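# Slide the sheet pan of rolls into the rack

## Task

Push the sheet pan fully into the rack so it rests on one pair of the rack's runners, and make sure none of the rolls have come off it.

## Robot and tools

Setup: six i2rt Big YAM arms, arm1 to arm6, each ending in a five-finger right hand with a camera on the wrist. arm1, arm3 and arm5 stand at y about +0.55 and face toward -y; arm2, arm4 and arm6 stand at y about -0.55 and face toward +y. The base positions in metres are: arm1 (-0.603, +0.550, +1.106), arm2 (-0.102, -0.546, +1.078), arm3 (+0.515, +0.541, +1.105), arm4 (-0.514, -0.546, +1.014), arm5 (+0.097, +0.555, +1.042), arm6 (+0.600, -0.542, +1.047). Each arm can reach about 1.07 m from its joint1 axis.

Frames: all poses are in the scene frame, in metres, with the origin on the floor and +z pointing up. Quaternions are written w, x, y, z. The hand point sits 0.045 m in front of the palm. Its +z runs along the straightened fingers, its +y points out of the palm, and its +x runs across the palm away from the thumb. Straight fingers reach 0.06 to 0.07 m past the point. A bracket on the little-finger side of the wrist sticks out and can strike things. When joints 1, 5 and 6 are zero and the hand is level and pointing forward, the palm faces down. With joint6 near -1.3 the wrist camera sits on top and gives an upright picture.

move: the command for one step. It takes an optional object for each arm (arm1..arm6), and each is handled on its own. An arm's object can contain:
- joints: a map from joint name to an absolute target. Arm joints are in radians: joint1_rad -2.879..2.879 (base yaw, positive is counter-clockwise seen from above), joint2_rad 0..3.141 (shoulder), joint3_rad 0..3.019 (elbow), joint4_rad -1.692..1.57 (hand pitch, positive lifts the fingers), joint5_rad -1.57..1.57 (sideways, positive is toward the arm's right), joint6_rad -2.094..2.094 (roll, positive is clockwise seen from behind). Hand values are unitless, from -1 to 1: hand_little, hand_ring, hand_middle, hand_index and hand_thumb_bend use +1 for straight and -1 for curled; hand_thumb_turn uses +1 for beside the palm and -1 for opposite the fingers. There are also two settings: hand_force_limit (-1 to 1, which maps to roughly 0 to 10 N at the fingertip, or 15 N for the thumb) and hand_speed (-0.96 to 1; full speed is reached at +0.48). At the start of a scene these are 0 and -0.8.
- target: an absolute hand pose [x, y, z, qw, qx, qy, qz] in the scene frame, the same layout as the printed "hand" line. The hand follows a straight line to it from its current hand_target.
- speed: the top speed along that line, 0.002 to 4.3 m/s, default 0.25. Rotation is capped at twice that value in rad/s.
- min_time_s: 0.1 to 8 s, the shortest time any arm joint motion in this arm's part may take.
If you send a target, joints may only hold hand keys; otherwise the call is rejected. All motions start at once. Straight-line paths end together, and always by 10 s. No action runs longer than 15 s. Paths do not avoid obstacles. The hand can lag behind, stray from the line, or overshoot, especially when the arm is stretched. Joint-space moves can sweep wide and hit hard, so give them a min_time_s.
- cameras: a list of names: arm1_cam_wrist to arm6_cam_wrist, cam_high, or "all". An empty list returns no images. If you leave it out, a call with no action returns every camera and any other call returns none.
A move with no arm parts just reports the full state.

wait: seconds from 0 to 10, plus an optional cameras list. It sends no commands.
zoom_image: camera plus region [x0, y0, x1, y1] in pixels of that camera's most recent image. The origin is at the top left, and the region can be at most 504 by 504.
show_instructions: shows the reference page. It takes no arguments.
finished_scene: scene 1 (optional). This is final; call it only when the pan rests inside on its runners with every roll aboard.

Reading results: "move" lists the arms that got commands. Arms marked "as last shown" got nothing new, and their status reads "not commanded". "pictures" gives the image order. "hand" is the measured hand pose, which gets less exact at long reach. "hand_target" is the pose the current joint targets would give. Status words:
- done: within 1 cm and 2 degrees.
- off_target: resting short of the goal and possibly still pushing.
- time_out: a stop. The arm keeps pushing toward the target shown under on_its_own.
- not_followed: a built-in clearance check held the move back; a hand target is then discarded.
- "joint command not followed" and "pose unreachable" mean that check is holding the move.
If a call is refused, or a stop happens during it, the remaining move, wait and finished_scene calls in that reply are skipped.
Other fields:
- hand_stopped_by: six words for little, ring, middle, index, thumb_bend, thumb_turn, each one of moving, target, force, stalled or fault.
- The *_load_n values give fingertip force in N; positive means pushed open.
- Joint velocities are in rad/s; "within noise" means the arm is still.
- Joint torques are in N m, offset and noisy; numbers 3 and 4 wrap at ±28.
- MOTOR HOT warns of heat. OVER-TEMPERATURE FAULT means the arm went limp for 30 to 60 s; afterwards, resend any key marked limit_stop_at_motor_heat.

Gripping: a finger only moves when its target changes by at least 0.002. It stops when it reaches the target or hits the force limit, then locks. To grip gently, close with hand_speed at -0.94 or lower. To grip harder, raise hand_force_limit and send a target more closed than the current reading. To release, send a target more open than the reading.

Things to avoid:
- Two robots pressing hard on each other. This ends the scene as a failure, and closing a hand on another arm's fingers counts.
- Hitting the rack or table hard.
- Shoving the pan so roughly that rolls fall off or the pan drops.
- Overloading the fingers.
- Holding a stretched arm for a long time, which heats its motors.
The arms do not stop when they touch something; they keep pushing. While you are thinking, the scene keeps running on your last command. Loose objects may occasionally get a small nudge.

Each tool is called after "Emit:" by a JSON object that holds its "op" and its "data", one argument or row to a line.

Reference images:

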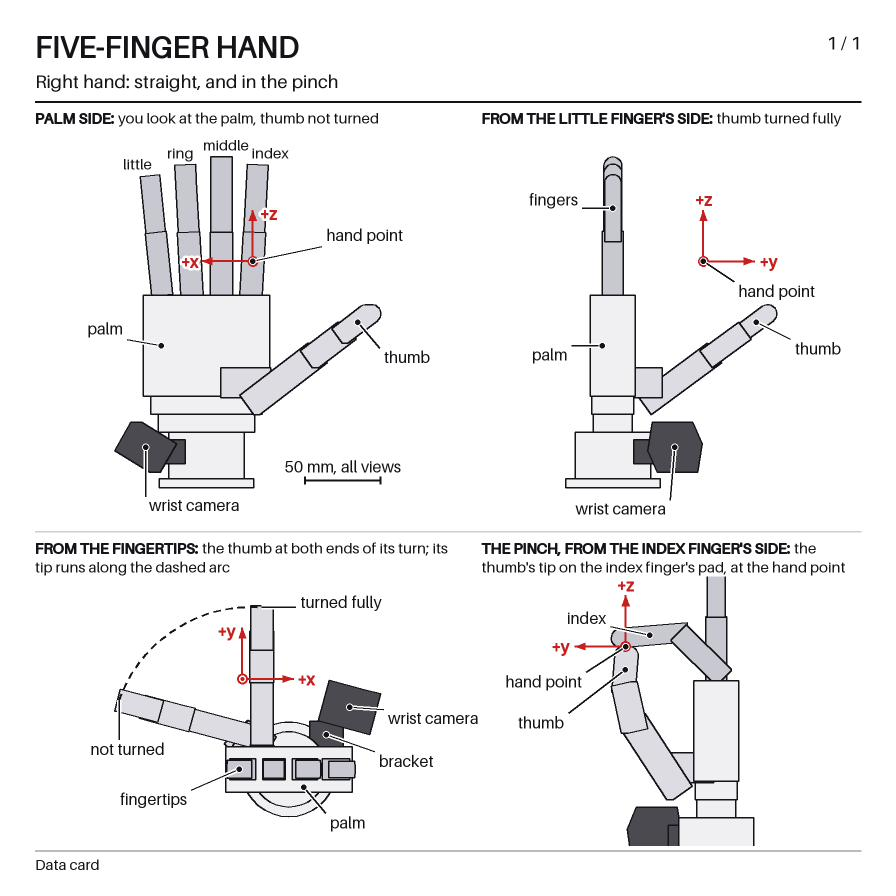

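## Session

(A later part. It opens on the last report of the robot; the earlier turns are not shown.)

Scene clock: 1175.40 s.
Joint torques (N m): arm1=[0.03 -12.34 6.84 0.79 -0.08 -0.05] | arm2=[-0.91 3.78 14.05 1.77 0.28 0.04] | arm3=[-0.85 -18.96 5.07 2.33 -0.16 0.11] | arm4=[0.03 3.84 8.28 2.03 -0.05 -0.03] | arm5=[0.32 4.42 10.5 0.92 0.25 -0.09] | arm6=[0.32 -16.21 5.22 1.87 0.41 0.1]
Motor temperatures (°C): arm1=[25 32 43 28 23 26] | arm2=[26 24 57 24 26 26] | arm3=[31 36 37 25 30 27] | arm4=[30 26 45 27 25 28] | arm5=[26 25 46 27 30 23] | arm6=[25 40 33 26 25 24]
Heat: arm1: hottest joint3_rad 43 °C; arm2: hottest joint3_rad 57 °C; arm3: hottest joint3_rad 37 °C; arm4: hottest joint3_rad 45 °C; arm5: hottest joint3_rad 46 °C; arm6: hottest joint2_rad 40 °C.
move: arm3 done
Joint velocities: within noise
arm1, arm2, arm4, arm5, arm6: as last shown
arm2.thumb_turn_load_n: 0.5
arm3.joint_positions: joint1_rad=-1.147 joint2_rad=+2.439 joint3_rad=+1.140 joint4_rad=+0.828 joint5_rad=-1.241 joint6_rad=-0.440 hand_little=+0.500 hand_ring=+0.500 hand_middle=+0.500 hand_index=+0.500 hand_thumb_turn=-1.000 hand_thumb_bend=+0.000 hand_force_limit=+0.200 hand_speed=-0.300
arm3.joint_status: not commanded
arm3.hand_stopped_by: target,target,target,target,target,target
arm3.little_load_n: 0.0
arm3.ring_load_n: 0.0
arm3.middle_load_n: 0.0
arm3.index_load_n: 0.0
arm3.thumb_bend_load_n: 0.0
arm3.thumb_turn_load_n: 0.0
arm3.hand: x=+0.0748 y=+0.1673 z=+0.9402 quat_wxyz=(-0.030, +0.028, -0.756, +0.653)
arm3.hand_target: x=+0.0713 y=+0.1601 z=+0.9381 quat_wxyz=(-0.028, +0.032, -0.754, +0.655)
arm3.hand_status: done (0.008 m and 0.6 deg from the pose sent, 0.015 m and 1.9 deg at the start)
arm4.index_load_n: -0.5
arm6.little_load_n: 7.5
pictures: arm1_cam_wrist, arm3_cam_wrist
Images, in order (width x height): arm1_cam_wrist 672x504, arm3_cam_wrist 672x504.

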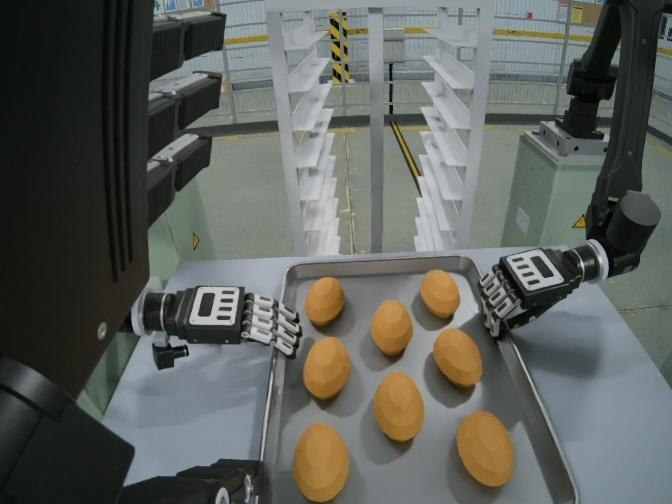

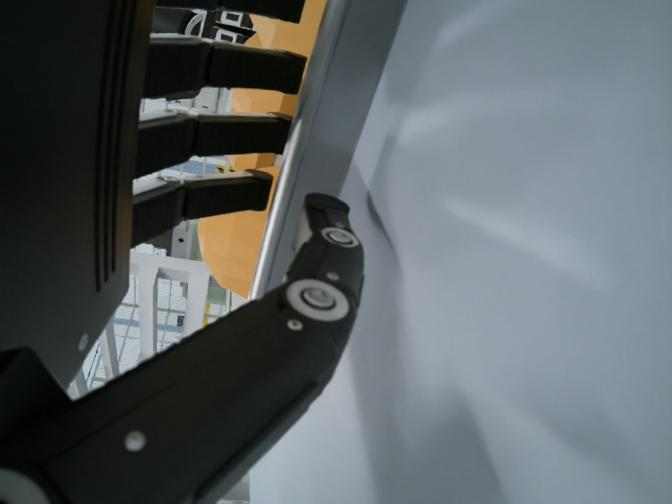

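Emit:
{"op": "move", "data": {
  "arm3": {"target": [0.071, 0.149, 0.939, 0.0281, -0.0323, 0.754, -0.6555], "speed": 0.04},
  "cameras": ["arm3_cam_wrist", "arm1_cam_wrist"]
}}

Emit:
{"op": "zoom_image", "data": {
  "camera": "arm3_cam_wrist",
  "region": [120, 0, 560, 360]
}}

Scene clock: 1178.83 s.
Joint torques (N m): arm1=[0.03 -12.4 6.9 0.88 -0.07 -0.07] | arm2=[-0.97 3.84 14.06 1.76 0.29 0.04] | arm3=[-0.91 -19.02 5.2 2.24 -0.14 0.12] | arm4=[-0.32 3.66 8.31 2.11 -0.04 -0.02] | arm5=[0.97 4.54 10.43 1.1 0.18 -0.11] | arm6=[0.32 -16.26 5.2 1.85 0.41 0.1]
Motor temperatures (°C): arm1=[25 32 43 28 23 26] | arm2=[26 24 57 24 26 26] | arm3=[31 36 37 25 30 27] | arm4=[30 26 45 27 25 28] | arm5=[26 25 46 27 30 23] | arm6=[25 40 33 26 25 24]
Heat: arm1: hottest joint3_rad 43 °C; arm2: hottest joint3_rad 57 °C; arm3: hottest joint3_rad 37 °C; arm4: hottest joint3_rad 45 °C; arm5: hottest joint3_rad 46 °C; arm6: hottest joint2_rad 40 °C.
move: arm3 done
Joint velocities: within noise
arm1, arm2, arm4, arm5, arm6: as last shown
arm2.thumb_turn_load_n: 0.0
arm3.joint_positions: joint1_rad=-1.127 joint2_rad=+2.442 joint3_rad=+1.151 joint4_rad=+0.842 joint5_rad=-1.223 joint6_rad=-0.422 hand_little=+0.500 hand_ring=+0.500 hand_middle=+0.500 hand_index=+0.500 hand_thumb_turn=-1.000 hand_thumb_bend=+0.000 hand_force_limit=+0.200 hand_speed=-0.300
arm3.joint_status: not commanded
arm3.hand_stopped_by: target,target,target,target,target,target
arm3.little_load_n: 0.0
arm3.ring_load_n: 0.0
arm3.middle_load_n: 0.0
arm3.index_load_n: 0.0
arm3.thumb_bend_load_n: 0.5
arm3.thumb_turn_load_n: 0.0
arm3.hand: x=+0.0747 y=+0.1561 z=+0.9412 quat_wxyz=(-0.028, +0.030, -0.756, +0.653)
arm3.hand_target: x=+0.0711 y=+0.1491 z=+0.9393 quat_wxyz=(-0.028, +0.032, -0.754, +0.655)
arm3.hand_status: done (0.008 m and 0.4 deg from the pose sent, 0.019 m and 0.6 deg at the start)
arm4.index_load_n: 0.0
arm5.index_load_n: -0.5
arm6.little_load_n: 8.0
pictures: arm1_cam_wrist, arm3_cam_wrist
Images, in order (width x height): arm1_cam_wrist 672x504, arm3_cam_wrist 672x504.

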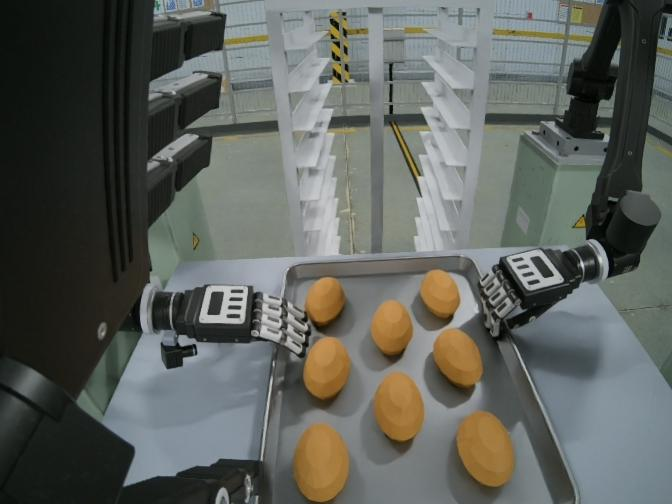

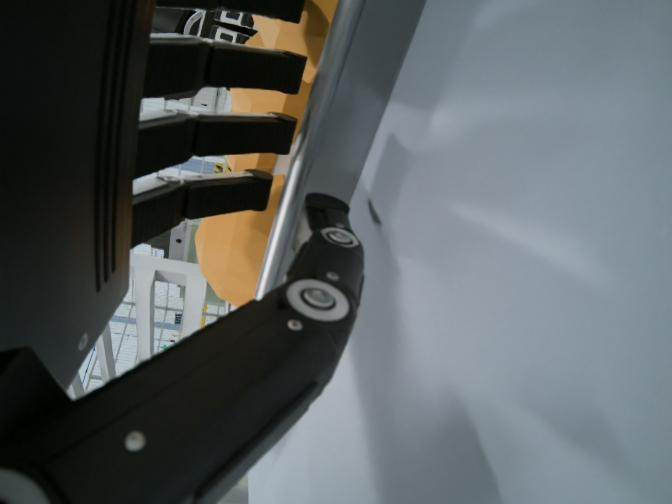

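Scaled by 1.145 from the camera's image (finer frame: 960x720).

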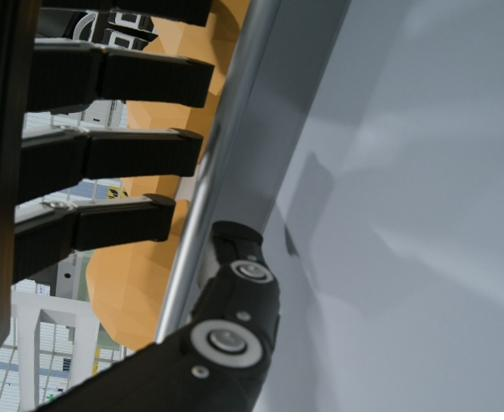

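Emit:
{"op": "move", "data": {
  "arm3": {"joints": {"hand_index": -0.6, "hand_middle": -0.6, "hand_ring": -0.6, "hand_little": -0.6, "hand_speed": -0.92, "hand_force_limit": 0.3}},
  "cameras": ["arm3_cam_wrist", "arm1_cam_wrist"]
}}

Emit:
{"op": "move", "data": {
  "arm3": {"joints": {"hand_index": -0.7, "hand_middle": -0.7, "hand_ring": -0.7, "hand_little": -0.7, "hand_thumb_bend": -0.6, "hand_speed": -0.92, "hand_force_limit": 0.8}},
  "arm6": {"joints": {"hand_thumb_bend": -0.7, "hand_speed": -0.92, "hand_force_limit": 0.9}},
  "cameras": ["arm3_cam_wrist", "arm6_cam_wrist", "arm1_cam_wrist"]
}}

Emit:
{"op": "zoom_image", "data": {
  "camera": "arm3_cam_wrist",
  "region": [120, 0, 560, 360]
}}

Emit:
{"op": "zoom_image", "data": {
  "camera": "arm6_cam_wrist",
  "region": [120, 0, 560, 360]
}}

Scene clock: 1192.60 s.
Joint torques (N m): arm1=[-0.09 -12.28 6.8 0.83 -0.07 -0.07] | arm2=[-0.85 3.78 14.08 1.78 0.29 0.04] | arm3=[-2.73 -19.19 4.52 2.17 -0.11 0.11] | arm4=[-0.26 3.96 8.31 2.03 -0.08 -0.03] | arm5=[0.5 4.48 10.59 0.96 0.2 -0.1] | arm6=[0.26 -16.26 5.08 1.87 0.46 0.1]
Motor temperatures (°C): arm1=[25 32 43 28 23 26] | arm2=[26 24 57 24 26 26] | arm3=[31 37 37 25 30 27] | arm4=[30 26 45 27 25 28] | arm5=[26 25 46 27 30 23] | arm6=[25 41 33 26 25 24]
Heat: arm1: hottest joint3_rad 43 °C; arm2: hottest joint3_rad 57 °C; arm3: hottest joint2_rad 37 °C; arm4: hottest joint3_rad 45 °C; arm5: hottest joint3_rad 46 °C; arm6: hottest joint2_rad 41 °C.
move: arm3 off_target
Joint velocities: within noise
arm1, arm4, arm5, arm6: as last shown
arm1.little_load_n: 0.5
arm2.joint_positions: joint1_rad=+0.005 joint2_rad=+0.585 joint3_rad=+1.394 joint4_rad=-1.197 joint5_rad=+0.295 joint6_rad=-1.289 hand_little=+1.000 hand_ring=+1.000 hand_middle=+1.000 hand_index=+1.000 hand_thumb_turn=-1.000 hand_thumb_bend=+0.000 hand_force_limit=+0.000 hand_speed=+0.000
arm2.joint_status: not commanded
arm2.hand_stopped_by: target,target,target,target,target,target
arm2.little_load_n: 0.0
arm2.ring_load_n: 0.0
arm2.middle_load_n: 0.0
arm2.index_load_n: 0.0
arm2.thumb_bend_load_n: 0.0
arm2.thumb_turn_load_n: 0.0
arm2.hand: x=+0.0084 y=-0.3289 z=+1.6136 quat_wxyz=(-0.363, +0.711, +0.421, +0.430)
arm2.hand_target: x=+0.0064 y=-0.3339 z=+1.6323 quat_wxyz=(-0.377, +0.706, +0.413, +0.434)
arm2.hand_status: not commanded
arm3.joint_positions: joint1_rad=-1.108 joint2_rad=+2.443 joint3_rad=+1.161 joint4_rad=+0.847 joint5_rad=-1.224 joint6_rad=-0.417 hand_little=-0.298 hand_ring=-0.170 hand_middle=-0.088 hand_index=-0.088 hand_thumb_turn=-1.000 hand_thumb_bend=+0.002 hand_force_limit=+0.300 hand_speed=-0.920
arm3.joint_status: hand_little off_target (ended at -0.298, target -0.600); hand_ring off_target (ended at -0.170, target -0.600); hand_middle off_target (ended at -0.088, target -0.600); hand_index off_target (ended at -0.088, target -0.600); the others done
arm3.hand_stopped_by: force,force,force,force,target,target
arm3.little_load_n: 6.0
arm3.ring_load_n: 3.0
arm3.middle_load_n: 1.0
arm3.index_load_n: 2.0
arm3.thumb_bend_load_n: 9.0
arm3.thumb_turn_load_n: 2.5
arm3.hand: x=+0.0780 y=+0.1456 z=+0.9433 quat_wxyz=(-0.031, +0.040, -0.754, +0.655)
arm3.hand_target: x=+0.0712 y=+0.1492 z=+0.9391 quat_wxyz=(-0.028, +0.032, -0.754, +0.655)
arm3.hand_status: not commanded
arm5.index_load_n: 0.0
arm6.joint_positions: joint1_rad=+1.215 joint2_rad=+2.341 joint3_rad=+1.142 joint4_rad=+0.903 joint5_rad=+1.077 joint6_rad=+0.263 hand_little=-0.398 hand_ring=-0.255 hand_middle=-0.202 hand_index=-0.225 hand_thumb_turn=-1.000 hand_thumb_bend=-0.049 hand_force_limit=+0.800 hand_speed=-0.920
arm6.thumb_bend_load_n: 22.5
arm6.hand: x=+0.0522 y=-0.1527 z=+0.9352 quat_wxyz=(-0.656, +0.754, +0.032, -0.026)
arm6.hand_target: x=+0.0485 y=-0.1564 z=+0.9253 quat_wxyz=(-0.655, +0.754, +0.032, -0.028)
pictures: arm1_cam_wrist, arm3_cam_wrist
Images, in order (width x height): arm1_cam_wrist 672x504, arm3_cam_wrist 672x504.

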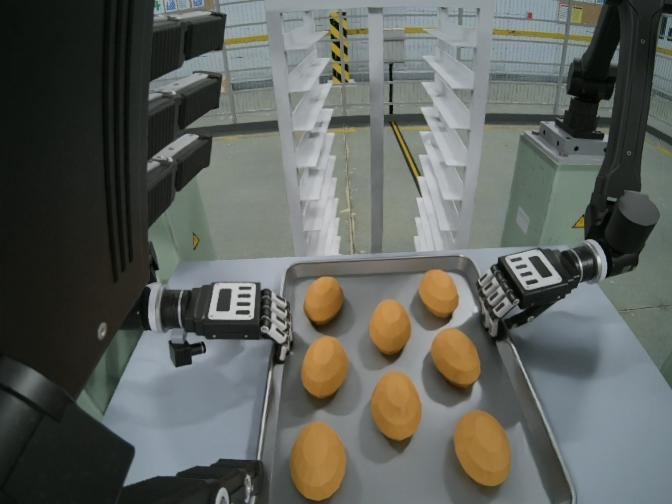

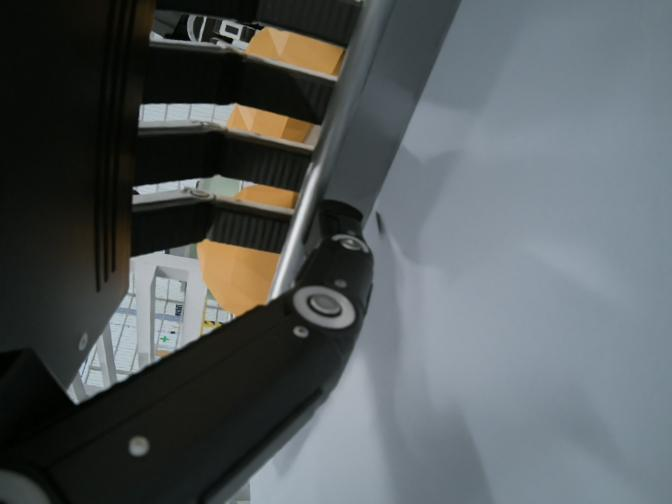

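Scene clock: 1195.23 s.
Joint torques (N m): arm1=[0.15 -12.4 6.86 0.81 -0.06 -0.06] | arm2=[-0.85 3.84 14.08 1.76 0.29 0.04] | arm3=[-3.49 -19.25 4.31 2.17 -0.07 0.11] | arm4=[0.03 3.66 8.34 2.07 -0.03 -0.01] | arm5=[0.56 4.25 10.66 1.11 0.17 -0.08] | arm6=[0.38 -16.38 4.96 1.87 0.42 0.09]
Motor temperatures (°C): arm1=[25 32 43 28 23 26] | arm2=[26 24 57 24 26 26] | arm3=[31 37 37 25 30 27] | arm4=[30 26 45 27 25 28] | arm5=[26 25 46 27 30 23] | arm6=[25 40 33 26 25 24]
Heat: arm1: hottest joint3_rad 43 °C; arm2: hottest joint3_rad 57 °C; arm3: hottest joint2_rad 37 °C; arm4: hottest joint3_rad 45 °C; arm5: hottest joint3_rad 46 °C; arm6: hottest joint2_rad 40 °C.
move: arm3 off_target; arm6 off_target
Joint velocities: within noise
arm1, arm2, arm4: as last shown
arm1.little_load_n: 0.0
arm2.middle_load_n: -0.5
arm3.joint_positions: joint1_rad=-1.098 joint2_rad=+2.444 joint3_rad=+1.163 joint4_rad=+0.847 joint5_rad=-1.225 joint6_rad=-0.417 hand_little=-0.438 hand_ring=-0.295 hand_middle=-0.198 hand_index=-0.205 hand_thumb_turn=-1.000 hand_thumb_bend=-0.012 hand_force_limit=+0.800 hand_speed=-0.920
arm3.joint_status: hand_little off_target (ended at -0.438, target -0.700); hand_ring off_target (ended at -0.295, target -0.700); hand_middle off_target (ended at -0.198, target -0.700); hand_index off_target (ended at -0.205, target -0.700); hand_thumb_bend off_target (ended at -0.012, target -0.600); the others done
arm3.hand_stopped_by: force,force,force,force,force,target
arm3.little_load_n: 9.5
arm3.ring_load_n: 9.0
arm3.middle_load_n: 8.0
arm3.index_load_n: 9.0
arm3.thumb_bend_load_n: 16.0
arm3.thumb_turn_load_n: 3.5
arm3.hand: x=+0.0810 y=+0.1410 z=+0.9435 quat_wxyz=(-0.034, +0.045, -0.754, +0.655)
arm3.hand_target: x=+0.0713 y=+0.1492 z=+0.9390 quat_wxyz=(-0.028, +0.032, -0.754, +0.655)
arm3.hand_status: not commanded
arm5.joint_positions: joint1_rad=-0.112 joint2_rad=+0.492 joint3_rad=+1.313 joint4_rad=-1.193 joint5_rad=-0.203 joint6_rad=-1.199 hand_little=+1.000 hand_ring=+1.000 hand_middle=+1.000 hand_index=+1.000 hand_thumb_turn=-1.000 hand_thumb_bend=+0.000 hand_force_limit=+0.000 hand_speed=+0.000
arm5.joint_status: not commanded
arm5.hand_stopped_by: target,target,target,target,target,target
arm5.little_load_n: 0.0
arm5.ring_load_n: 0.0
arm5.middle_load_n: 0.0
arm5.index_load_n: 0.0
arm5.thumb_bend_load_n: 0.0
arm5.thumb_turn_load_n: 0.0
arm5.hand: x=+0.0679 y=+0.3434 z=+1.5456 quat_wxyz=(+0.286, +0.468, -0.676, +0.492)
arm5.hand_target: x=+0.0700 y=+0.3461 z=+1.5614 quat_wxyz=(+0.292, +0.472, -0.666, +0.498)
arm5.hand_status: not commanded
arm6.joint_positions: joint1_rad=+1.214 joint2_rad=+2.342 joint3_rad=+1.144 joint4_rad=+0.903 joint5_rad=+1.079 joint6_rad=+0.263 hand_little=-0.398 hand_ring=-0.255 hand_middle=-0.202 hand_index=-0.225 hand_thumb_turn=-1.000 hand_thumb_bend=-0.049 hand_force_limit=+0.900 hand_speed=-0.920
arm6.joint_status: hand_thumb_bend off_target (ended at -0.049, target -0.700); the others done
arm6.hand_stopped_by: force,force,force,force,force,target
arm6.little_load_n: 7.0
arm6.ring_load_n: 4.5
arm6.middle_load_n: 8.0
arm6.index_load_n: 10.5
arm6.thumb_bend_load_n: 22.0
arm6.thumb_turn_load_n: 5.5
arm6.hand: x=+0.0523 y=-0.1517 z=+0.9352 quat_wxyz=(-0.656, +0.754, +0.031, -0.025)
arm6.hand_target: x=+0.0487 y=-0.1563 z=+0.9253 quat_wxyz=(-0.655, +0.754, +0.032, -0.028)
arm6.hand_status: not commanded
pictures: arm1_cam_wrist, arm3_cam_wrist, arm6_cam_wrist
Images, in order (width x height): arm1_cam_wrist 672x504, arm3_cam_wrist 672x504, arm6_cam_wrist 672x504.

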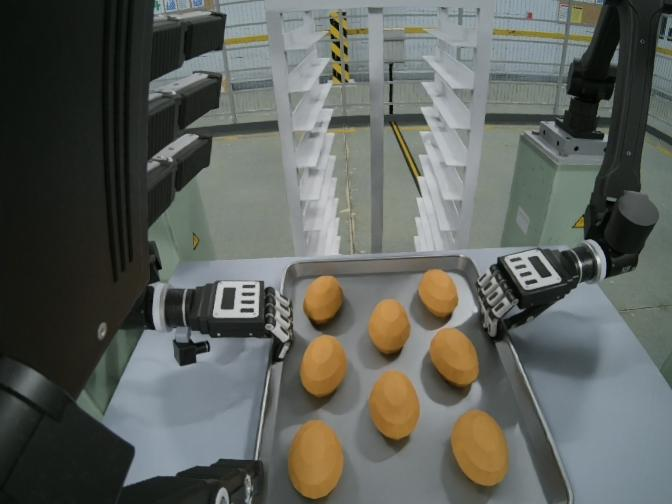

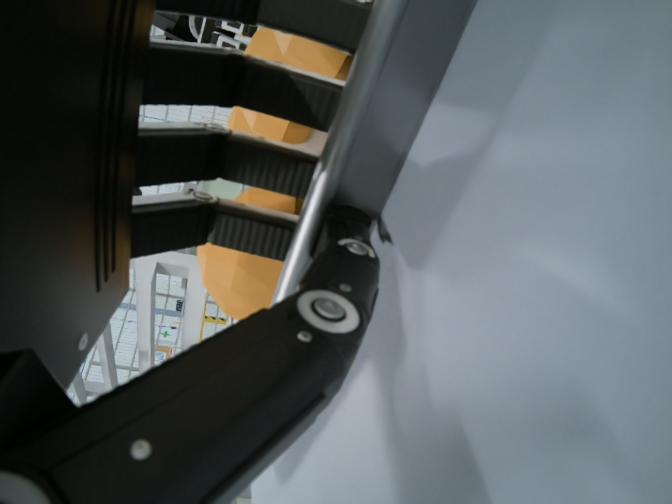

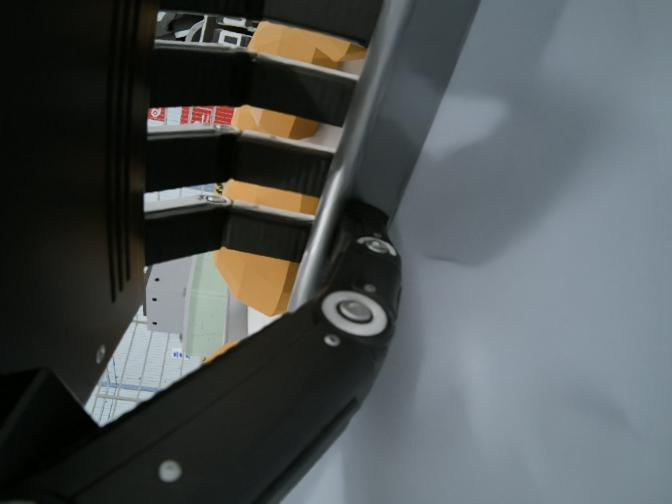

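Scaled by 1.145 from the camera's image (finer frame: 960x720).

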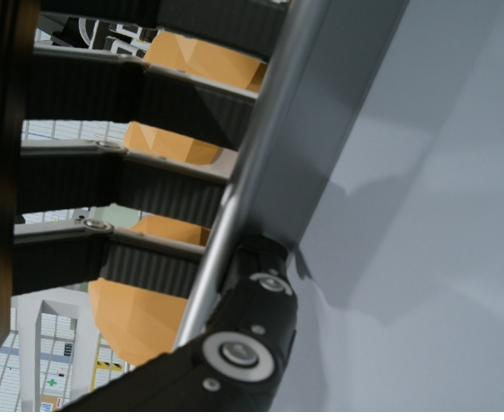

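Scaled by 1.145 from the camera's image (finer frame: 960x720).

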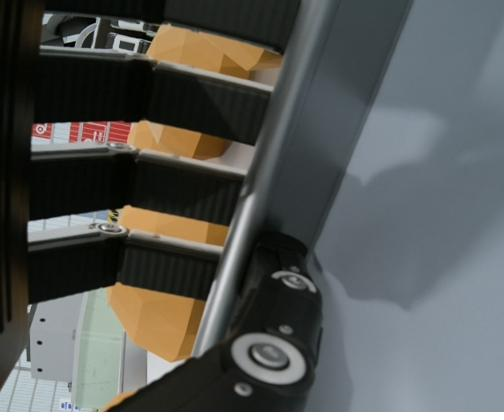

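Emit:
{"op": "move", "data": {
  "arm3": {"target": [0.078, 0.146, 0.970, 0.0281, -0.0323, 0.754, -0.6555], "speed": 0.04},
  "arm6": {"target": [0.051, -0.154, 0.958, -0.6555, 0.754, 0.0323, -0.0281], "speed": 0.04},
  "cameras": ["arm3_cam_wrist", "arm6_cam_wrist", "arm1_cam_wrist"]
}}

Emit:
{"op": "zoom_image", "data": {
  "camera": "arm1_cam_wrist",
  "region": [200, 200, 600, 504]
}}

Scene clock: 1202.20 s.
Joint torques (N m): arm1=[-0.03 -12.16 6.86 0.81 -0.06 -0.06] | arm2=[-0.85 3.78 14.06 1.78 0.28 0.05] | arm3=[-3.25 -24.23 2.97 1.61 -0.08 0.25] | arm4=[-0.15 3.49 8.31 2.06 -0.05 -0.02] | arm5=[0.5 4.72 10.62 0.95 0.18 -0.11] | arm6=[0.67 -20.89 3.73 1.48 0.39 0.04]
Motor temperatures (°C): arm1=[25 32 43 28 23 26] | arm2=[26 24 57 24 26 26] | arm3=[31 37 37 25 30 27] | arm4=[30 26 45 27 25 28] | arm5=[26 25 46 27 30 23] | arm6=[25 40 33 26 25 24]
Heat: arm1: hottest joint3_rad 43 °C; arm2: hottest joint3_rad 57 °C; arm3: hottest joint2_rad 37 °C; arm4: hottest joint3_rad 45 °C; arm5: hottest joint3_rad 46 °C; arm6: hottest joint2_rad 40 °C.
move: arm3 off_target; arm6 off_target
Joint velocities: within noise
arm1, arm2, arm4, arm5: as last shown
arm2.middle_load_n: 0.0
arm3.joint_positions: joint1_rad=-1.090 joint2_rad=+2.425 joint3_rad=+1.127 joint4_rad=+0.847 joint5_rad=-1.215 joint6_rad=-0.417 hand_little=-0.438 hand_ring=-0.295 hand_middle=-0.198 hand_index=-0.205 hand_thumb_turn=-1.000 hand_thumb_bend=-0.012 hand_force_limit=+0.800 hand_speed=-0.920
arm3.joint_status: not commanded
arm3.hand_stopped_by: force,force,force,force,force,target
arm3.little_load_n: 8.0
arm3.ring_load_n: 8.0
arm3.middle_load_n: 7.5
arm3.index_load_n: 8.5
arm3.thumb_bend_load_n: 17.0
arm3.thumb_turn_load_n: 4.0
arm3.hand: x=+0.0933 y=+0.1424 z=+0.9460 quat_wxyz=(-0.039, +0.040, -0.757, +0.651)
arm3.hand_target: x=+0.0783 y=+0.1459 z=+0.9693 quat_wxyz=(-0.028, +0.033, -0.754, +0.655)
arm3.hand_status: off_target (0.029 m and 1.7 deg from the pose sent, 0.027 m and 1.6 deg at the start)
arm5.little_load_n: -0.5
arm5.ring_load_n: -0.5
arm6.joint_positions: joint1_rad=+1.205 joint2_rad=+2.320 joint3_rad=+1.128 joint4_rad=+0.871 joint5_rad=+1.074 joint6_rad=+0.263 hand_little=-0.398 hand_ring=-0.255 hand_middle=-0.202 hand_index=-0.225 hand_thumb_turn=-1.000 hand_thumb_bend=-0.048 hand_force_limit=+0.900 hand_speed=-0.920
arm6.joint_status: not commanded
arm6.hand_stopped_by: force,force,force,force,force,target
arm6.little_load_n: 5.0
arm6.ring_load_n: 3.5
arm6.middle_load_n: 8.0
arm6.index_load_n: 11.0
arm6.thumb_bend_load_n: 23.0
arm6.thumb_turn_load_n: 5.5
arm6.hand: x=+0.0603 y=-0.1495 z=+0.9377 quat_wxyz=(-0.651, +0.758, +0.037, -0.015)
arm6.hand_target: x=+0.0510 y=-0.1539 z=+0.9576 quat_wxyz=(-0.655, +0.754, +0.032, -0.028)
arm6.hand_status: off_target (0.023 m and 1.8 deg from the pose sent, 0.023 m and 0.3 deg at the start)
pictures: arm1_cam_wrist, arm3_cam_wrist, arm6_cam_wrist
Images, in order (width x height): arm1_cam_wrist 672x504, arm3_cam_wrist 672x504, arm6_cam_wrist 672x504.

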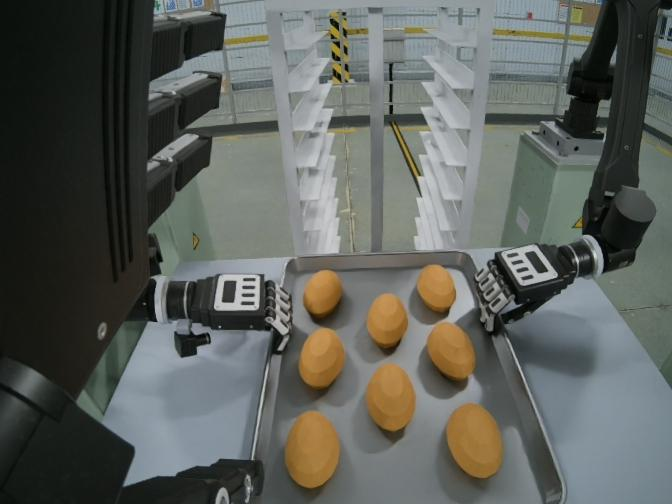

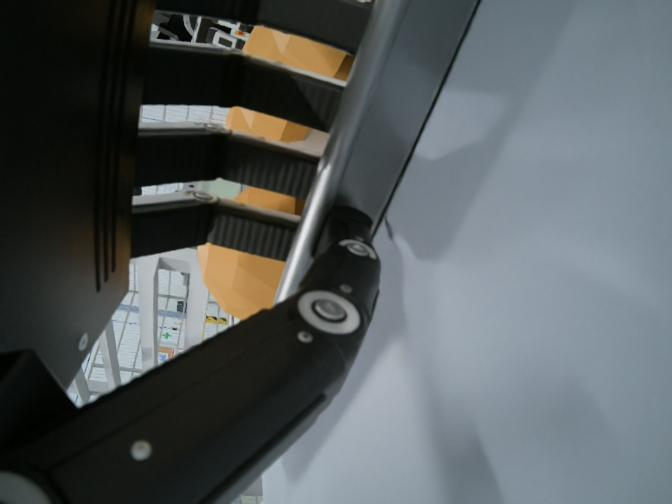

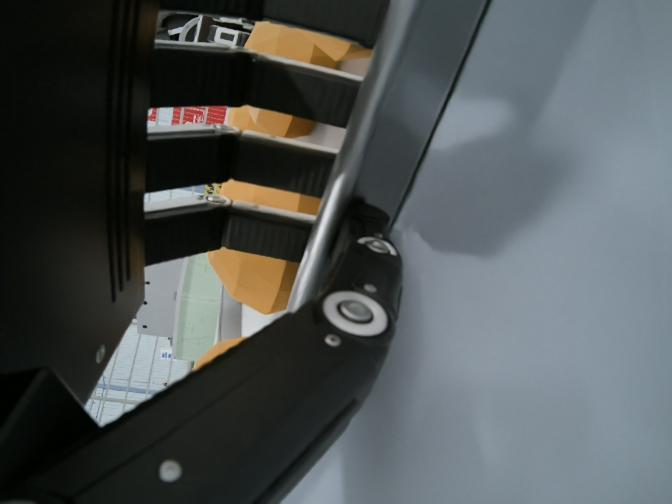

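Scaled by 1.260 from the camera's image (finer frame: 960x720).

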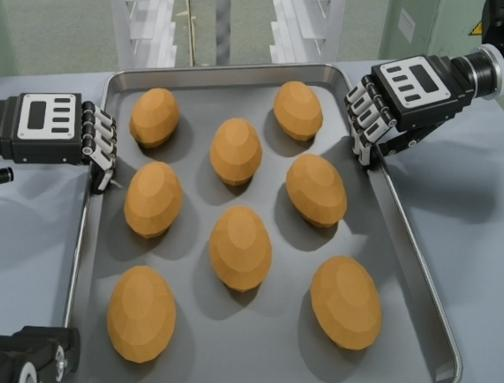

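Emit:
{"op": "move", "data": {
  "arm3": {"target": [0.080, 0.146, 0.990, 0.0281, -0.0323, 0.754, -0.6555], "speed": 0.04},
  "arm6": {"target": [0.051, -0.154, 0.978, -0.6555, 0.754, 0.0323, -0.0281], "speed": 0.04},
  "cameras": ["arm3_cam_wrist", "arm6_cam_wrist", "arm1_cam_wrist"]
}}

Emit:
{"op": "zoom_image", "data": {
  "camera": "arm1_cam_wrist",
  "region": [200, 200, 600, 504]
}}

Scene clock: 1208.00 s.
Joint torques (N m): arm1=[0.09 -12.34 6.83 0.83 -0.07 -0.07] | arm2=[-0.91 3.78 14.06 1.77 0.29 0.04] | arm3=[-3.49 -24.64 3.32 1.8 -0.21 0.17] | arm4=[0.03 3.43 8.29 2.07 -0.04 0] | arm5=[0.32 4.13 10.47 1.03 0.19 -0.11] | arm6=[1.03 -21.13 4.16 1.73 0.4 0.24]
Motor temperatures (°C): arm1=[25 32 43 28 23 26] | arm2=[26 24 57 24 26 26] | arm3=[31 38 36 25 30 27] | arm4=[30 26 45 27 25 28] | arm5=[26 25 46 27 30 23] | arm6=[25 40 33 26 25 24]
Heat: arm1: hottest joint3_rad 43 °C; arm2: hottest joint3_rad 57 °C; arm3: hottest joint2_rad 38 °C; arm4: hottest joint3_rad 45 °C; arm5: hottest joint3_rad 46 °C; arm6: hottest joint2_rad 40 °C.
move: arm3 off_target; arm6 off_target
Joint velocities: within noise
arm1, arm2, arm5: as last shown
arm3.joint_positions: joint1_rad=-1.086 joint2_rad=+2.381 joint3_rad=+1.098 joint4_rad=+0.819 joint5_rad=-1.210 joint6_rad=-0.407 hand_little=-0.438 hand_ring=-0.295 hand_middle=-0.198 hand_index=-0.205 hand_thumb_turn=-1.000 hand_thumb_bend=-0.012 hand_force_limit=+0.800 hand_speed=-0.920
arm3.joint_status: not commanded
arm3.hand_stopped_by: force,force,force,force,force,target
arm3.little_load_n: 5.5
arm3.ring_load_n: 7.0
arm3.middle_load_n: 7.0
arm3.index_load_n: 8.5
arm3.thumb_bend_load_n: 18.5
arm3.thumb_turn_load_n: 4.0
arm3.hand: x=+0.0993 y=+0.1428 z=+0.9605 quat_wxyz=(-0.047, +0.032, -0.759, +0.648)
arm3.hand_target: x=+0.0804 y=+0.1460 z=+0.9891 quat_wxyz=(-0.028, +0.033, -0.754, +0.655)
arm3.hand_status: off_target (0.035 m and 2.4 deg from the pose sent, 0.046 m and 1.7 deg at the start)
arm4.joint_positions: joint1_rad=+0.063 joint2_rad=+0.530 joint3_rad=+1.359 joint4_rad=-1.296 joint5_rad=-0.075 joint6_rad=-0.970 hand_little=+1.000 hand_ring=+1.000 hand_middle=+1.000 hand_index=+1.000 hand_thumb_turn=+1.000 hand_thumb_bend=+1.000 hand_force_limit=+0.000 hand_speed=-0.800
arm4.joint_status: not commanded
arm4.hand_stopped_by: target,target,target,target,target,target
arm4.little_load_n: 0.0
arm4.ring_load_n: 0.0
arm4.middle_load_n: 0.0
arm4.index_load_n: 0.0
arm4.thumb_bend_load_n: 0.0
arm4.thumb_turn_load_n: 0.0
arm4.hand: x=-0.5171 y=-0.3431 z=+1.5013 quat_wxyz=(-0.483, +0.727, +0.443, +0.204)
arm4.hand_target: x=-0.5171 y=-0.3441 z=+1.5110 quat_wxyz=(-0.492, +0.722, +0.441, +0.209)
arm4.hand_status: not commanded
arm5.little_load_n: 0.0
arm5.ring_load_n: 0.0
arm5.thumb_turn_load_n: 0.5
arm6.joint_positions: joint1_rad=+1.201 joint2_rad=+2.276 joint3_rad=+1.109 joint4_rad=+0.829 joint5_rad=+1.074 joint6_rad=+0.246 hand_little=-0.398 hand_ring=-0.255 hand_middle=-0.202 hand_index=-0.225 hand_thumb_turn=-1.000 hand_thumb_bend=-0.048 hand_force_limit=+0.900 hand_speed=-0.920
arm6.joint_status: not commanded
arm6.hand_stopped_by: force,force,force,force,force,target
arm6.little_load_n: 5.0
arm6.ring_load_n: 3.0
arm6.middle_load_n: 7.5
arm6.index_load_n: 10.5
arm6.thumb_bend_load_n: 23.5
arm6.thumb_turn_load_n: 6.0
arm6.hand: x=+0.0659 y=-0.1488 z=+0.9513 quat_wxyz=(-0.649, +0.760, +0.048, -0.002)
arm6.hand_target: x=+0.0514 y=-0.1538 z=+0.9775 quat_wxyz=(-0.655, +0.754, +0.032, -0.028)
arm6.hand_status: off_target (0.031 m and 3.6 deg from the pose sent, 0.042 m and 1.8 deg at the start)
pictures: arm1_cam_wrist, arm3_cam_wrist, arm6_cam_wrist
Images, in order (width x height): arm1_cam_wrist 672x504, arm3_cam_wrist 672x504, arm6_cam_wrist 672x504.

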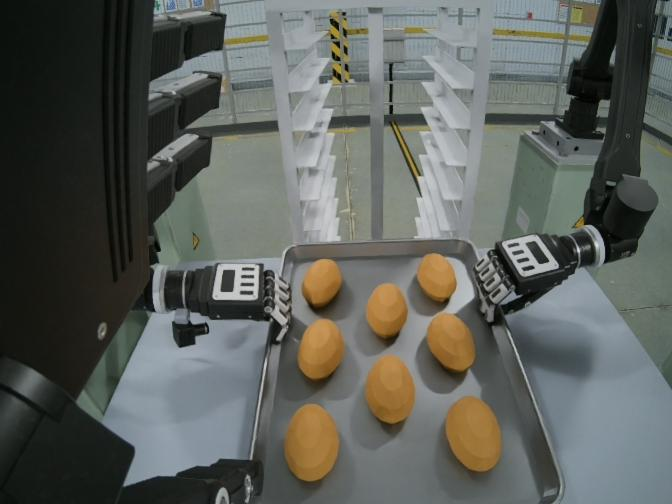

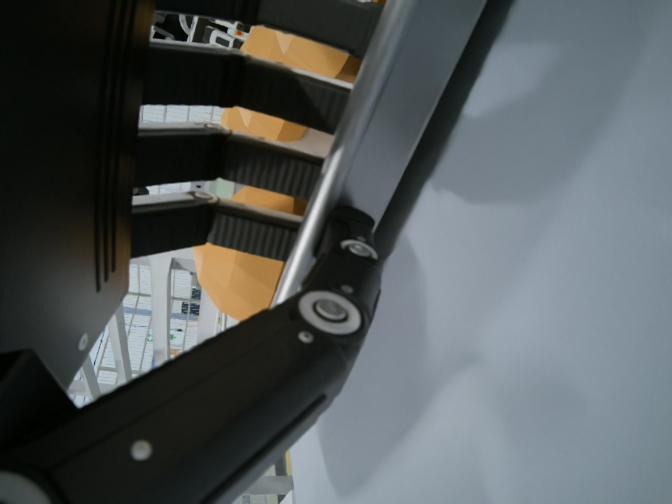

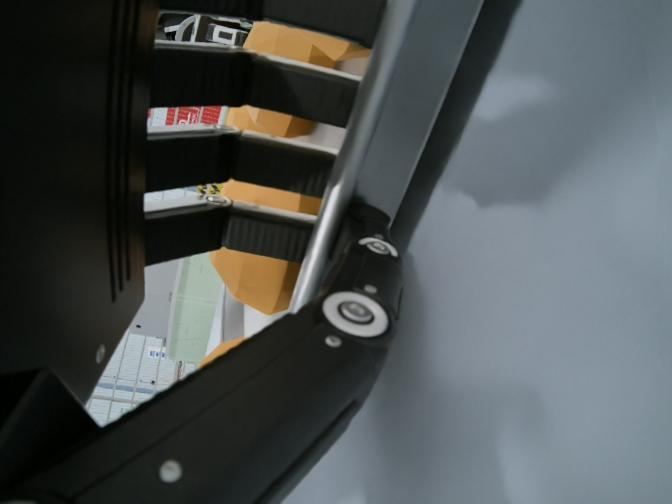

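Scaled by 1.260 from the camera's image (finer frame: 960x720).

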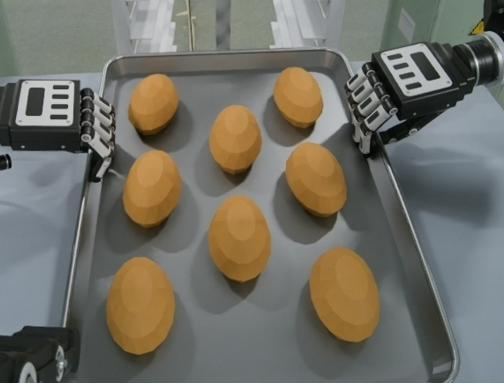

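Emit:
{"op": "move", "data": {
  "arm3": {"target": [0.080, 0.146, 1.010, 0.0281, -0.0323, 0.754, -0.6555], "speed": 0.04},
  "arm6": {"target": [0.051, -0.154, 0.998, -0.6555, 0.754, 0.0323, -0.0281], "speed": 0.04},
  "cameras": ["arm1_cam_wrist", "cam_high"]
}}

Scene clock: 1228.17 s.
Joint torques (N m): arm1=[0.09 -12.28 6.91 0.81 -0.07 -0.06] | arm2=[-0.91 3.84 14.06 1.77 0.29 0.04] | arm3=[-3.6 -24.94 3.75 1.87 -0.33 0.09] | arm4=[0.09 3.37 8.24 2.14 -0.05 0] | arm5=[0.15 4.37 10.51 0.99 0.19 -0.13] | arm6=[1.2 -21.19 4.55 1.87 0.5 0.44]
Motor temperatures (°C): arm1=[25 32 43 27 23 26] | arm2=[26 24 58 24 26 26] | arm3=[31 38 36 25 30 27] | arm4=[30 26 45 27 25 28] | arm5=[26 25 47 27 30 23] | arm6=[25 40 33 26 25 24]
Heat: arm1: hottest joint3_rad 43 °C; arm2: hottest joint3_rad 58 °C; arm3: hottest joint2_rad 38 °C; arm4: hottest joint3_rad 45 °C; arm5: hottest joint3_rad 47 °C; arm6: hottest joint2_rad 40 °C.
move: arm3 off_target; arm6 off_target
Joint velocities: within noise
arm1, arm2, arm4, arm5: as last shown
arm3.joint_positions: joint1_rad=-1.084 joint2_rad=+2.334 joint3_rad=+1.078 joint4_rad=+0.784 joint5_rad=-1.207 joint6_rad=-0.402 hand_little=-0.438 hand_ring=-0.295 hand_middle=-0.198 hand_index=-0.205 hand_thumb_turn=-1.000 hand_thumb_bend=-0.011 hand_force_limit=+0.800 hand_speed=-0.920
arm3.joint_status: not commanded
arm3.hand_stopped_by: force,force,force,force,force,target
arm3.little_load_n: 3.0
arm3.ring_load_n: 5.5
arm3.middle_load_n: 6.5
arm3.index_load_n: 8.5
arm3.thumb_bend_load_n: 19.0
arm3.thumb_turn_load_n: 4.5
arm3.hand: x=+0.1016 y=+0.1429 z=+0.9772 quat_wxyz=(-0.051, +0.027, -0.761, +0.646)
arm3.hand_target: x=+0.0807 y=+0.1460 z=+1.0090 quat_wxyz=(-0.028, +0.032, -0.754, +0.655)
arm3.hand_status: off_target (0.039 m and 3.0 deg from the pose sent, 0.053 m and 2.4 deg at the start)
arm5.little_load_n: -0.5
arm5.thumb_turn_load_n: 0.0
arm6.joint_positions: joint1_rad=+1.199 joint2_rad=+2.231 joint3_rad=+1.095 joint4_rad=+0.790 joint5_rad=+1.071 joint6_rad=+0.226 hand_little=-0.398 hand_ring=-0.255 hand_middle=-0.202 hand_index=-0.225 hand_thumb_turn=-1.000 hand_thumb_bend=-0.048 hand_force_limit=+0.900 hand_speed=-0.920
arm6.joint_status: not commanded
arm6.hand_stopped_by: force,force,force,force,force,target
arm6.little_load_n: 5.5
arm6.ring_load_n: 3.0
arm6.middle_load_n: 7.0
arm6.index_load_n: 9.5
arm6.thumb_bend_load_n: 24.5
arm6.thumb_turn_load_n: 6.5
arm6.hand: x=+0.0687 y=-0.1486 z=+0.9672 quat_wxyz=(-0.647, +0.760, +0.057, +0.006)
arm6.hand_target: x=+0.0514 y=-0.1539 z=+0.9975 quat_wxyz=(-0.656, +0.754, +0.033, -0.028)
arm6.hand_status: off_target (0.036 m and 5.0 deg from the pose sent, 0.049 m and 3.6 deg at the start)
Images, in order (width x height): arm1_cam_wrist 672x504, cam_high 896x504.

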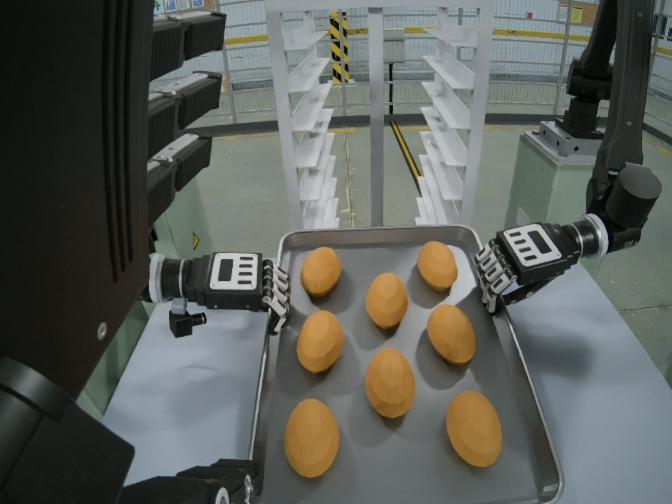

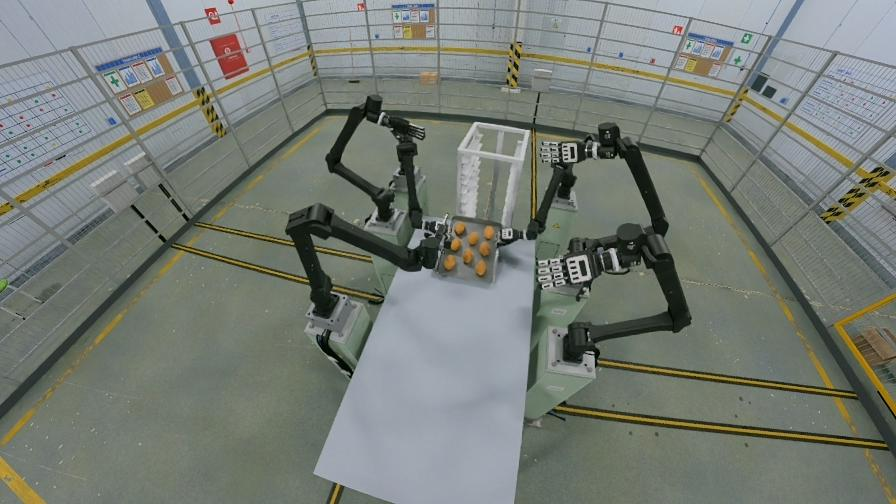

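Emit:
{"op": "move", "data": {
  "arm3": {"target": [0.082, 0.146, 1.030, 0.0281, -0.0323, 0.754, -0.6555], "speed": 0.04},
  "arm6": {"target": [0.053, -0.154, 1.022, -0.6555, 0.754, 0.0323, -0.0281], "speed": 0.04},
  "cameras": ["arm1_cam_wrist"]
}}

Emit:
{"op": "move", "data": {
  "arm3": {"target": [0.084, 0.146, 1.045, 0.0281, -0.0323, 0.754, -0.6555], "speed": 0.04},
  "arm6": {"target": [0.055, -0.154, 1.042, -0.6555, 0.754, 0.0323, -0.0281], "speed": 0.04},
  "cameras": ["arm1_cam_wrist", "arm3_cam_wrist", "arm6_cam_wrist"]
}}

Scene clock: 1234.70 s.
Joint torques (N m): arm1=[0.15 -12.1 6.91 0.83 -0.07 -0.07] | arm2=[-0.91 3.72 14.06 1.76 0.29 0.04] | arm3=[-3.72 -25.17 4.05 1.89 -0.42 0.07] | arm4=[-0.03 3.37 8.32 1.95 -0.03 -0.01] | arm5=[-0.09 4.42 10.41 1.13 0.18 -0.08] | arm6=[1.14 -21.19 4.9 1.94 0.61 0.63]
Motor temperatures (°C): arm1=[25 32 43 27 23 26] | arm2=[26 24 58 24 26 26] | arm3=[31 38 36 25 30 27] | arm4=[30 26 45 27 25 28] | arm5=[26 25 47 27 30 23] | arm6=[25 40 33 26 25 24]
Heat: arm1: hottest joint3_rad 43 °C; arm2: hottest joint3_rad 58 °C; arm3: hottest joint2_rad 38 °C; arm4: hottest joint3_rad 45 °C; arm5: hottest joint3_rad 47 °C; arm6: hottest joint2_rad 40 °C.
move: arm3 off_target; arm6 off_target
Joint velocities: within noise
arm1.joint_positions: joint1_rad=+0.426 joint2_rad=+1.673 joint3_rad=+0.928 joint4_rad=+0.647 joint5_rad=-1.153 joint6_rad=-1.381 hand_little=+1.000 hand_ring=+1.000 hand_middle=+1.000 hand_index=+1.000 hand_thumb_turn=+1.000 hand_thumb_bend=+1.000 hand_force_limit=+0.000 hand_speed=-0.800
arm1.joint_status: not commanded
arm1.hand_stopped_by: target,target,target,target,target,target
arm1.little_load_n: 0.0
arm1.ring_load_n: 0.0
arm1.middle_load_n: 0.0
arm1.index_load_n: 0.0
arm1.thumb_bend_load_n: 0.0
arm1.thumb_turn_load_n: 0.0
arm1.hand: x=-0.2198 y=+0.0588 z=+1.2922 quat_wxyz=(-0.096, +0.709, -0.100, +0.691)
arm1.hand_target: x=-0.2201 y=+0.0600 z=+1.2999 quat_wxyz=(-0.092, +0.709, -0.095, +0.693)
arm1.hand_status: not commanded
arm2, arm4, arm5: as last shown
arm3.joint_positions: joint1_rad=-1.081 joint2_rad=+2.284 joint3_rad=+1.057 joint4_rad=+0.752 joint5_rad=-1.204 joint6_rad=-0.396 hand_little=-0.439 hand_ring=-0.295 hand_middle=-0.198 hand_index=-0.205 hand_thumb_turn=-1.000 hand_thumb_bend=-0.011 hand_force_limit=+0.800 hand_speed=-0.920
arm3.joint_status: not commanded
arm3.hand_stopped_by: force,force,force,force,force,target
arm3.little_load_n: 1.0
arm3.ring_load_n: 4.5
arm3.middle_load_n: 6.5
arm3.index_load_n: 10.0
arm3.thumb_bend_load_n: 19.5
arm3.thumb_turn_load_n: 5.0
arm3.hand: x=+0.1037 y=+0.1424 z=+0.9957 quat_wxyz=(-0.054, +0.024, -0.762, +0.645)
arm3.hand_target: x=+0.0827 y=+0.1459 z=+1.0290 quat_wxyz=(-0.028, +0.033, -0.754, +0.655)
arm3.hand_status: off_target (0.041 m and 3.4 deg from the pose sent, 0.056 m and 3.0 deg at the start)
arm4.ring_load_n: -0.5
arm5.little_load_n: 0.0
arm6.joint_positions: joint1_rad=+1.198 joint2_rad=+2.175 joint3_rad=+1.076 joint4_rad=+0.747 joint5_rad=+1.066 joint6_rad=+0.207 hand_little=-0.398 hand_ring=-0.255 hand_middle=-0.202 hand_index=-0.225 hand_thumb_turn=-1.000 hand_thumb_bend=-0.048 hand_force_limit=+0.900 hand_speed=-0.920
arm6.joint_status: not commanded
arm6.hand_stopped_by: force,force,force,force,force,target
arm6.little_load_n: 7.0
arm6.ring_load_n: 3.0
arm6.middle_load_n: 6.0
arm6.index_load_n: 7.5
arm6.thumb_bend_load_n: 25.0
arm6.thumb_turn_load_n: 6.0
arm6.hand: x=+0.0720 y=-0.1489 z=+0.9875 quat_wxyz=(-0.645, +0.761, +0.067, +0.013)
arm6.hand_target: x=+0.0536 y=-0.1539 z=+1.0216 quat_wxyz=(-0.656, +0.754, +0.033, -0.029)
arm6.hand_status: off_target (0.040 m and 6.3 deg from the pose sent, 0.057 m and 5.0 deg at the start)
Images, in order (width x height): arm1_cam_wrist 672x504.

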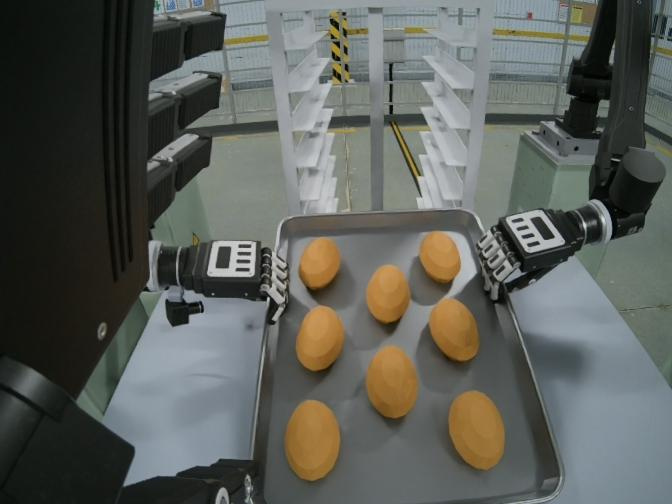

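Scene clock: 1235.77 s.
Joint torques (N m): arm1=[0.15 -12.4 6.91 0.79 -0.08 -0.05] | arm2=[-0.91 3.78 14.05 1.78 0.29 0.04] | arm3=[-3.84 -24.47 4.3 1.92 -0.45 0.03] | arm4=[-0.15 3.66 8.34 2.1 -0.04 -0.01] | arm5=[0.85 3.72 10.56 1.05 0.21 -0.11] | arm6=[1.2 -21.01 5.22 2.06 0.78 0.76]
Motor temperatures (°C): arm1=[25 32 43 27 23 26] | arm2=[26 24 58 24 26 26] | arm3=[31 38 36 25 30 27] | arm4=[30 26 45 27 25 28] | arm5=[26 25 47 27 30 23] | arm6=[25 40 33 26 25 24]
Heat: arm1: hottest joint3_rad 43 °C; arm2: hottest joint3_rad 58 °C; arm3: hottest joint2_rad 38 °C; arm4: hottest joint3_rad 45 °C; arm5: hottest joint3_rad 47 °C; arm6: hottest joint2_rad 40 °C.
move: arm3 off_target; arm6 off_target
Joint velocities: within noise
arm1, arm2, arm4, arm5: as last shown
arm3.joint_positions: joint1_rad=-1.079 joint2_rad=+2.241 joint3_rad=+1.041 joint4_rad=+0.729 joint5_rad=-1.201 joint6_rad=-0.390 hand_little=-0.439 hand_ring=-0.295 hand_middle=-0.198 hand_index=-0.205 hand_thumb_turn=-1.000 hand_thumb_bend=-0.011 hand_force_limit=+0.800 hand_speed=-0.920
arm3.joint_status: not commanded
arm3.hand_stopped_by: force,force,force,force,force,target
arm3.little_load_n: 0.0
arm3.ring_load_n: 3.0
arm3.middle_load_n: 7.0
arm3.index_load_n: 11.0
arm3.thumb_bend_load_n: 19.5
arm3.thumb_turn_load_n: 5.5
arm3.hand: x=+0.1052 y=+0.1416 z=+1.0121 quat_wxyz=(-0.054, +0.023, -0.762, +0.645)
arm3.hand_target: x=+0.0846 y=+0.1459 z=+1.0441 quat_wxyz=(-0.028, +0.033, -0.754, +0.655)
arm3.hand_status: off_target (0.039 m and 3.5 deg from the pose sent, 0.053 m and 3.4 deg at the start)
arm4.index_load_n: -0.5
arm6.joint_positions: joint1_rad=+1.196 joint2_rad=+2.127 joint3_rad=+1.063 joint4_rad=+0.710 joint5_rad=+1.060 joint6_rad=+0.194 hand_little=-0.398 hand_ring=-0.255 hand_middle=-0.202 hand_index=-0.225 hand_thumb_turn=-1.000 hand_thumb_bend=-0.047 hand_force_limit=+0.900 hand_speed=-0.920
arm6.joint_status: not commanded
arm6.hand_stopped_by: force,force,force,force,force,target
arm6.little_load_n: 8.0
arm6.ring_load_n: 3.0
arm6.middle_load_n: 5.0
arm6.index_load_n: 6.0
arm6.thumb_bend_load_n: 27.0
arm6.thumb_turn_load_n: 6.0
arm6.hand: x=+0.0740 y=-0.1493 z=+1.0054 quat_wxyz=(-0.644, +0.761, +0.074, +0.016)
arm6.hand_target: x=+0.0557 y=-0.1538 z=+1.0416 quat_wxyz=(-0.656, +0.754, +0.033, -0.029)
arm6.hand_status: off_target (0.041 m and 7.2 deg from the pose sent, 0.057 m and 6.3 deg at the start)
Images, in order (width x height): arm1_cam_wrist 672x504, arm3_cam_wrist 672x504, arm6_cam_wrist 672x504.

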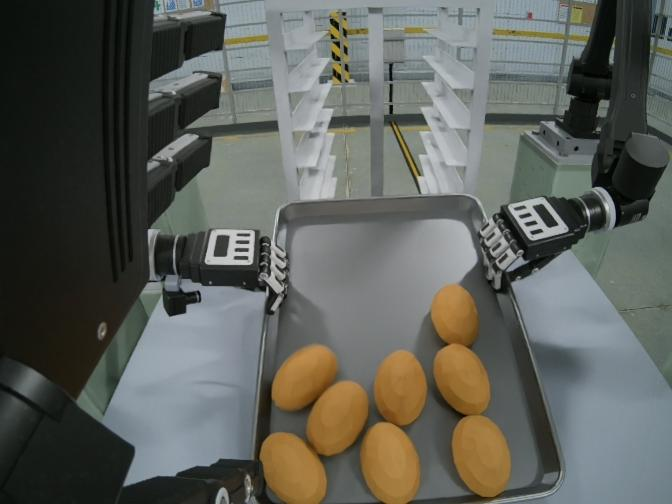

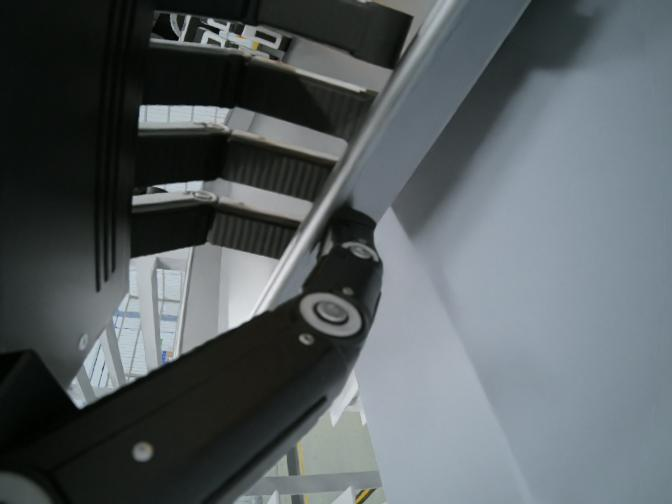

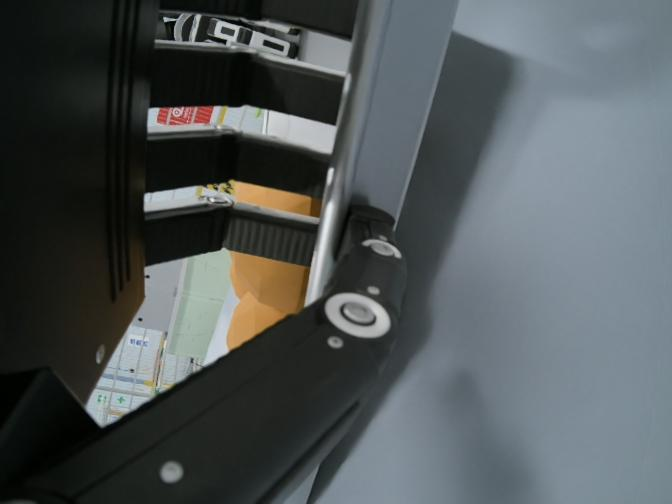

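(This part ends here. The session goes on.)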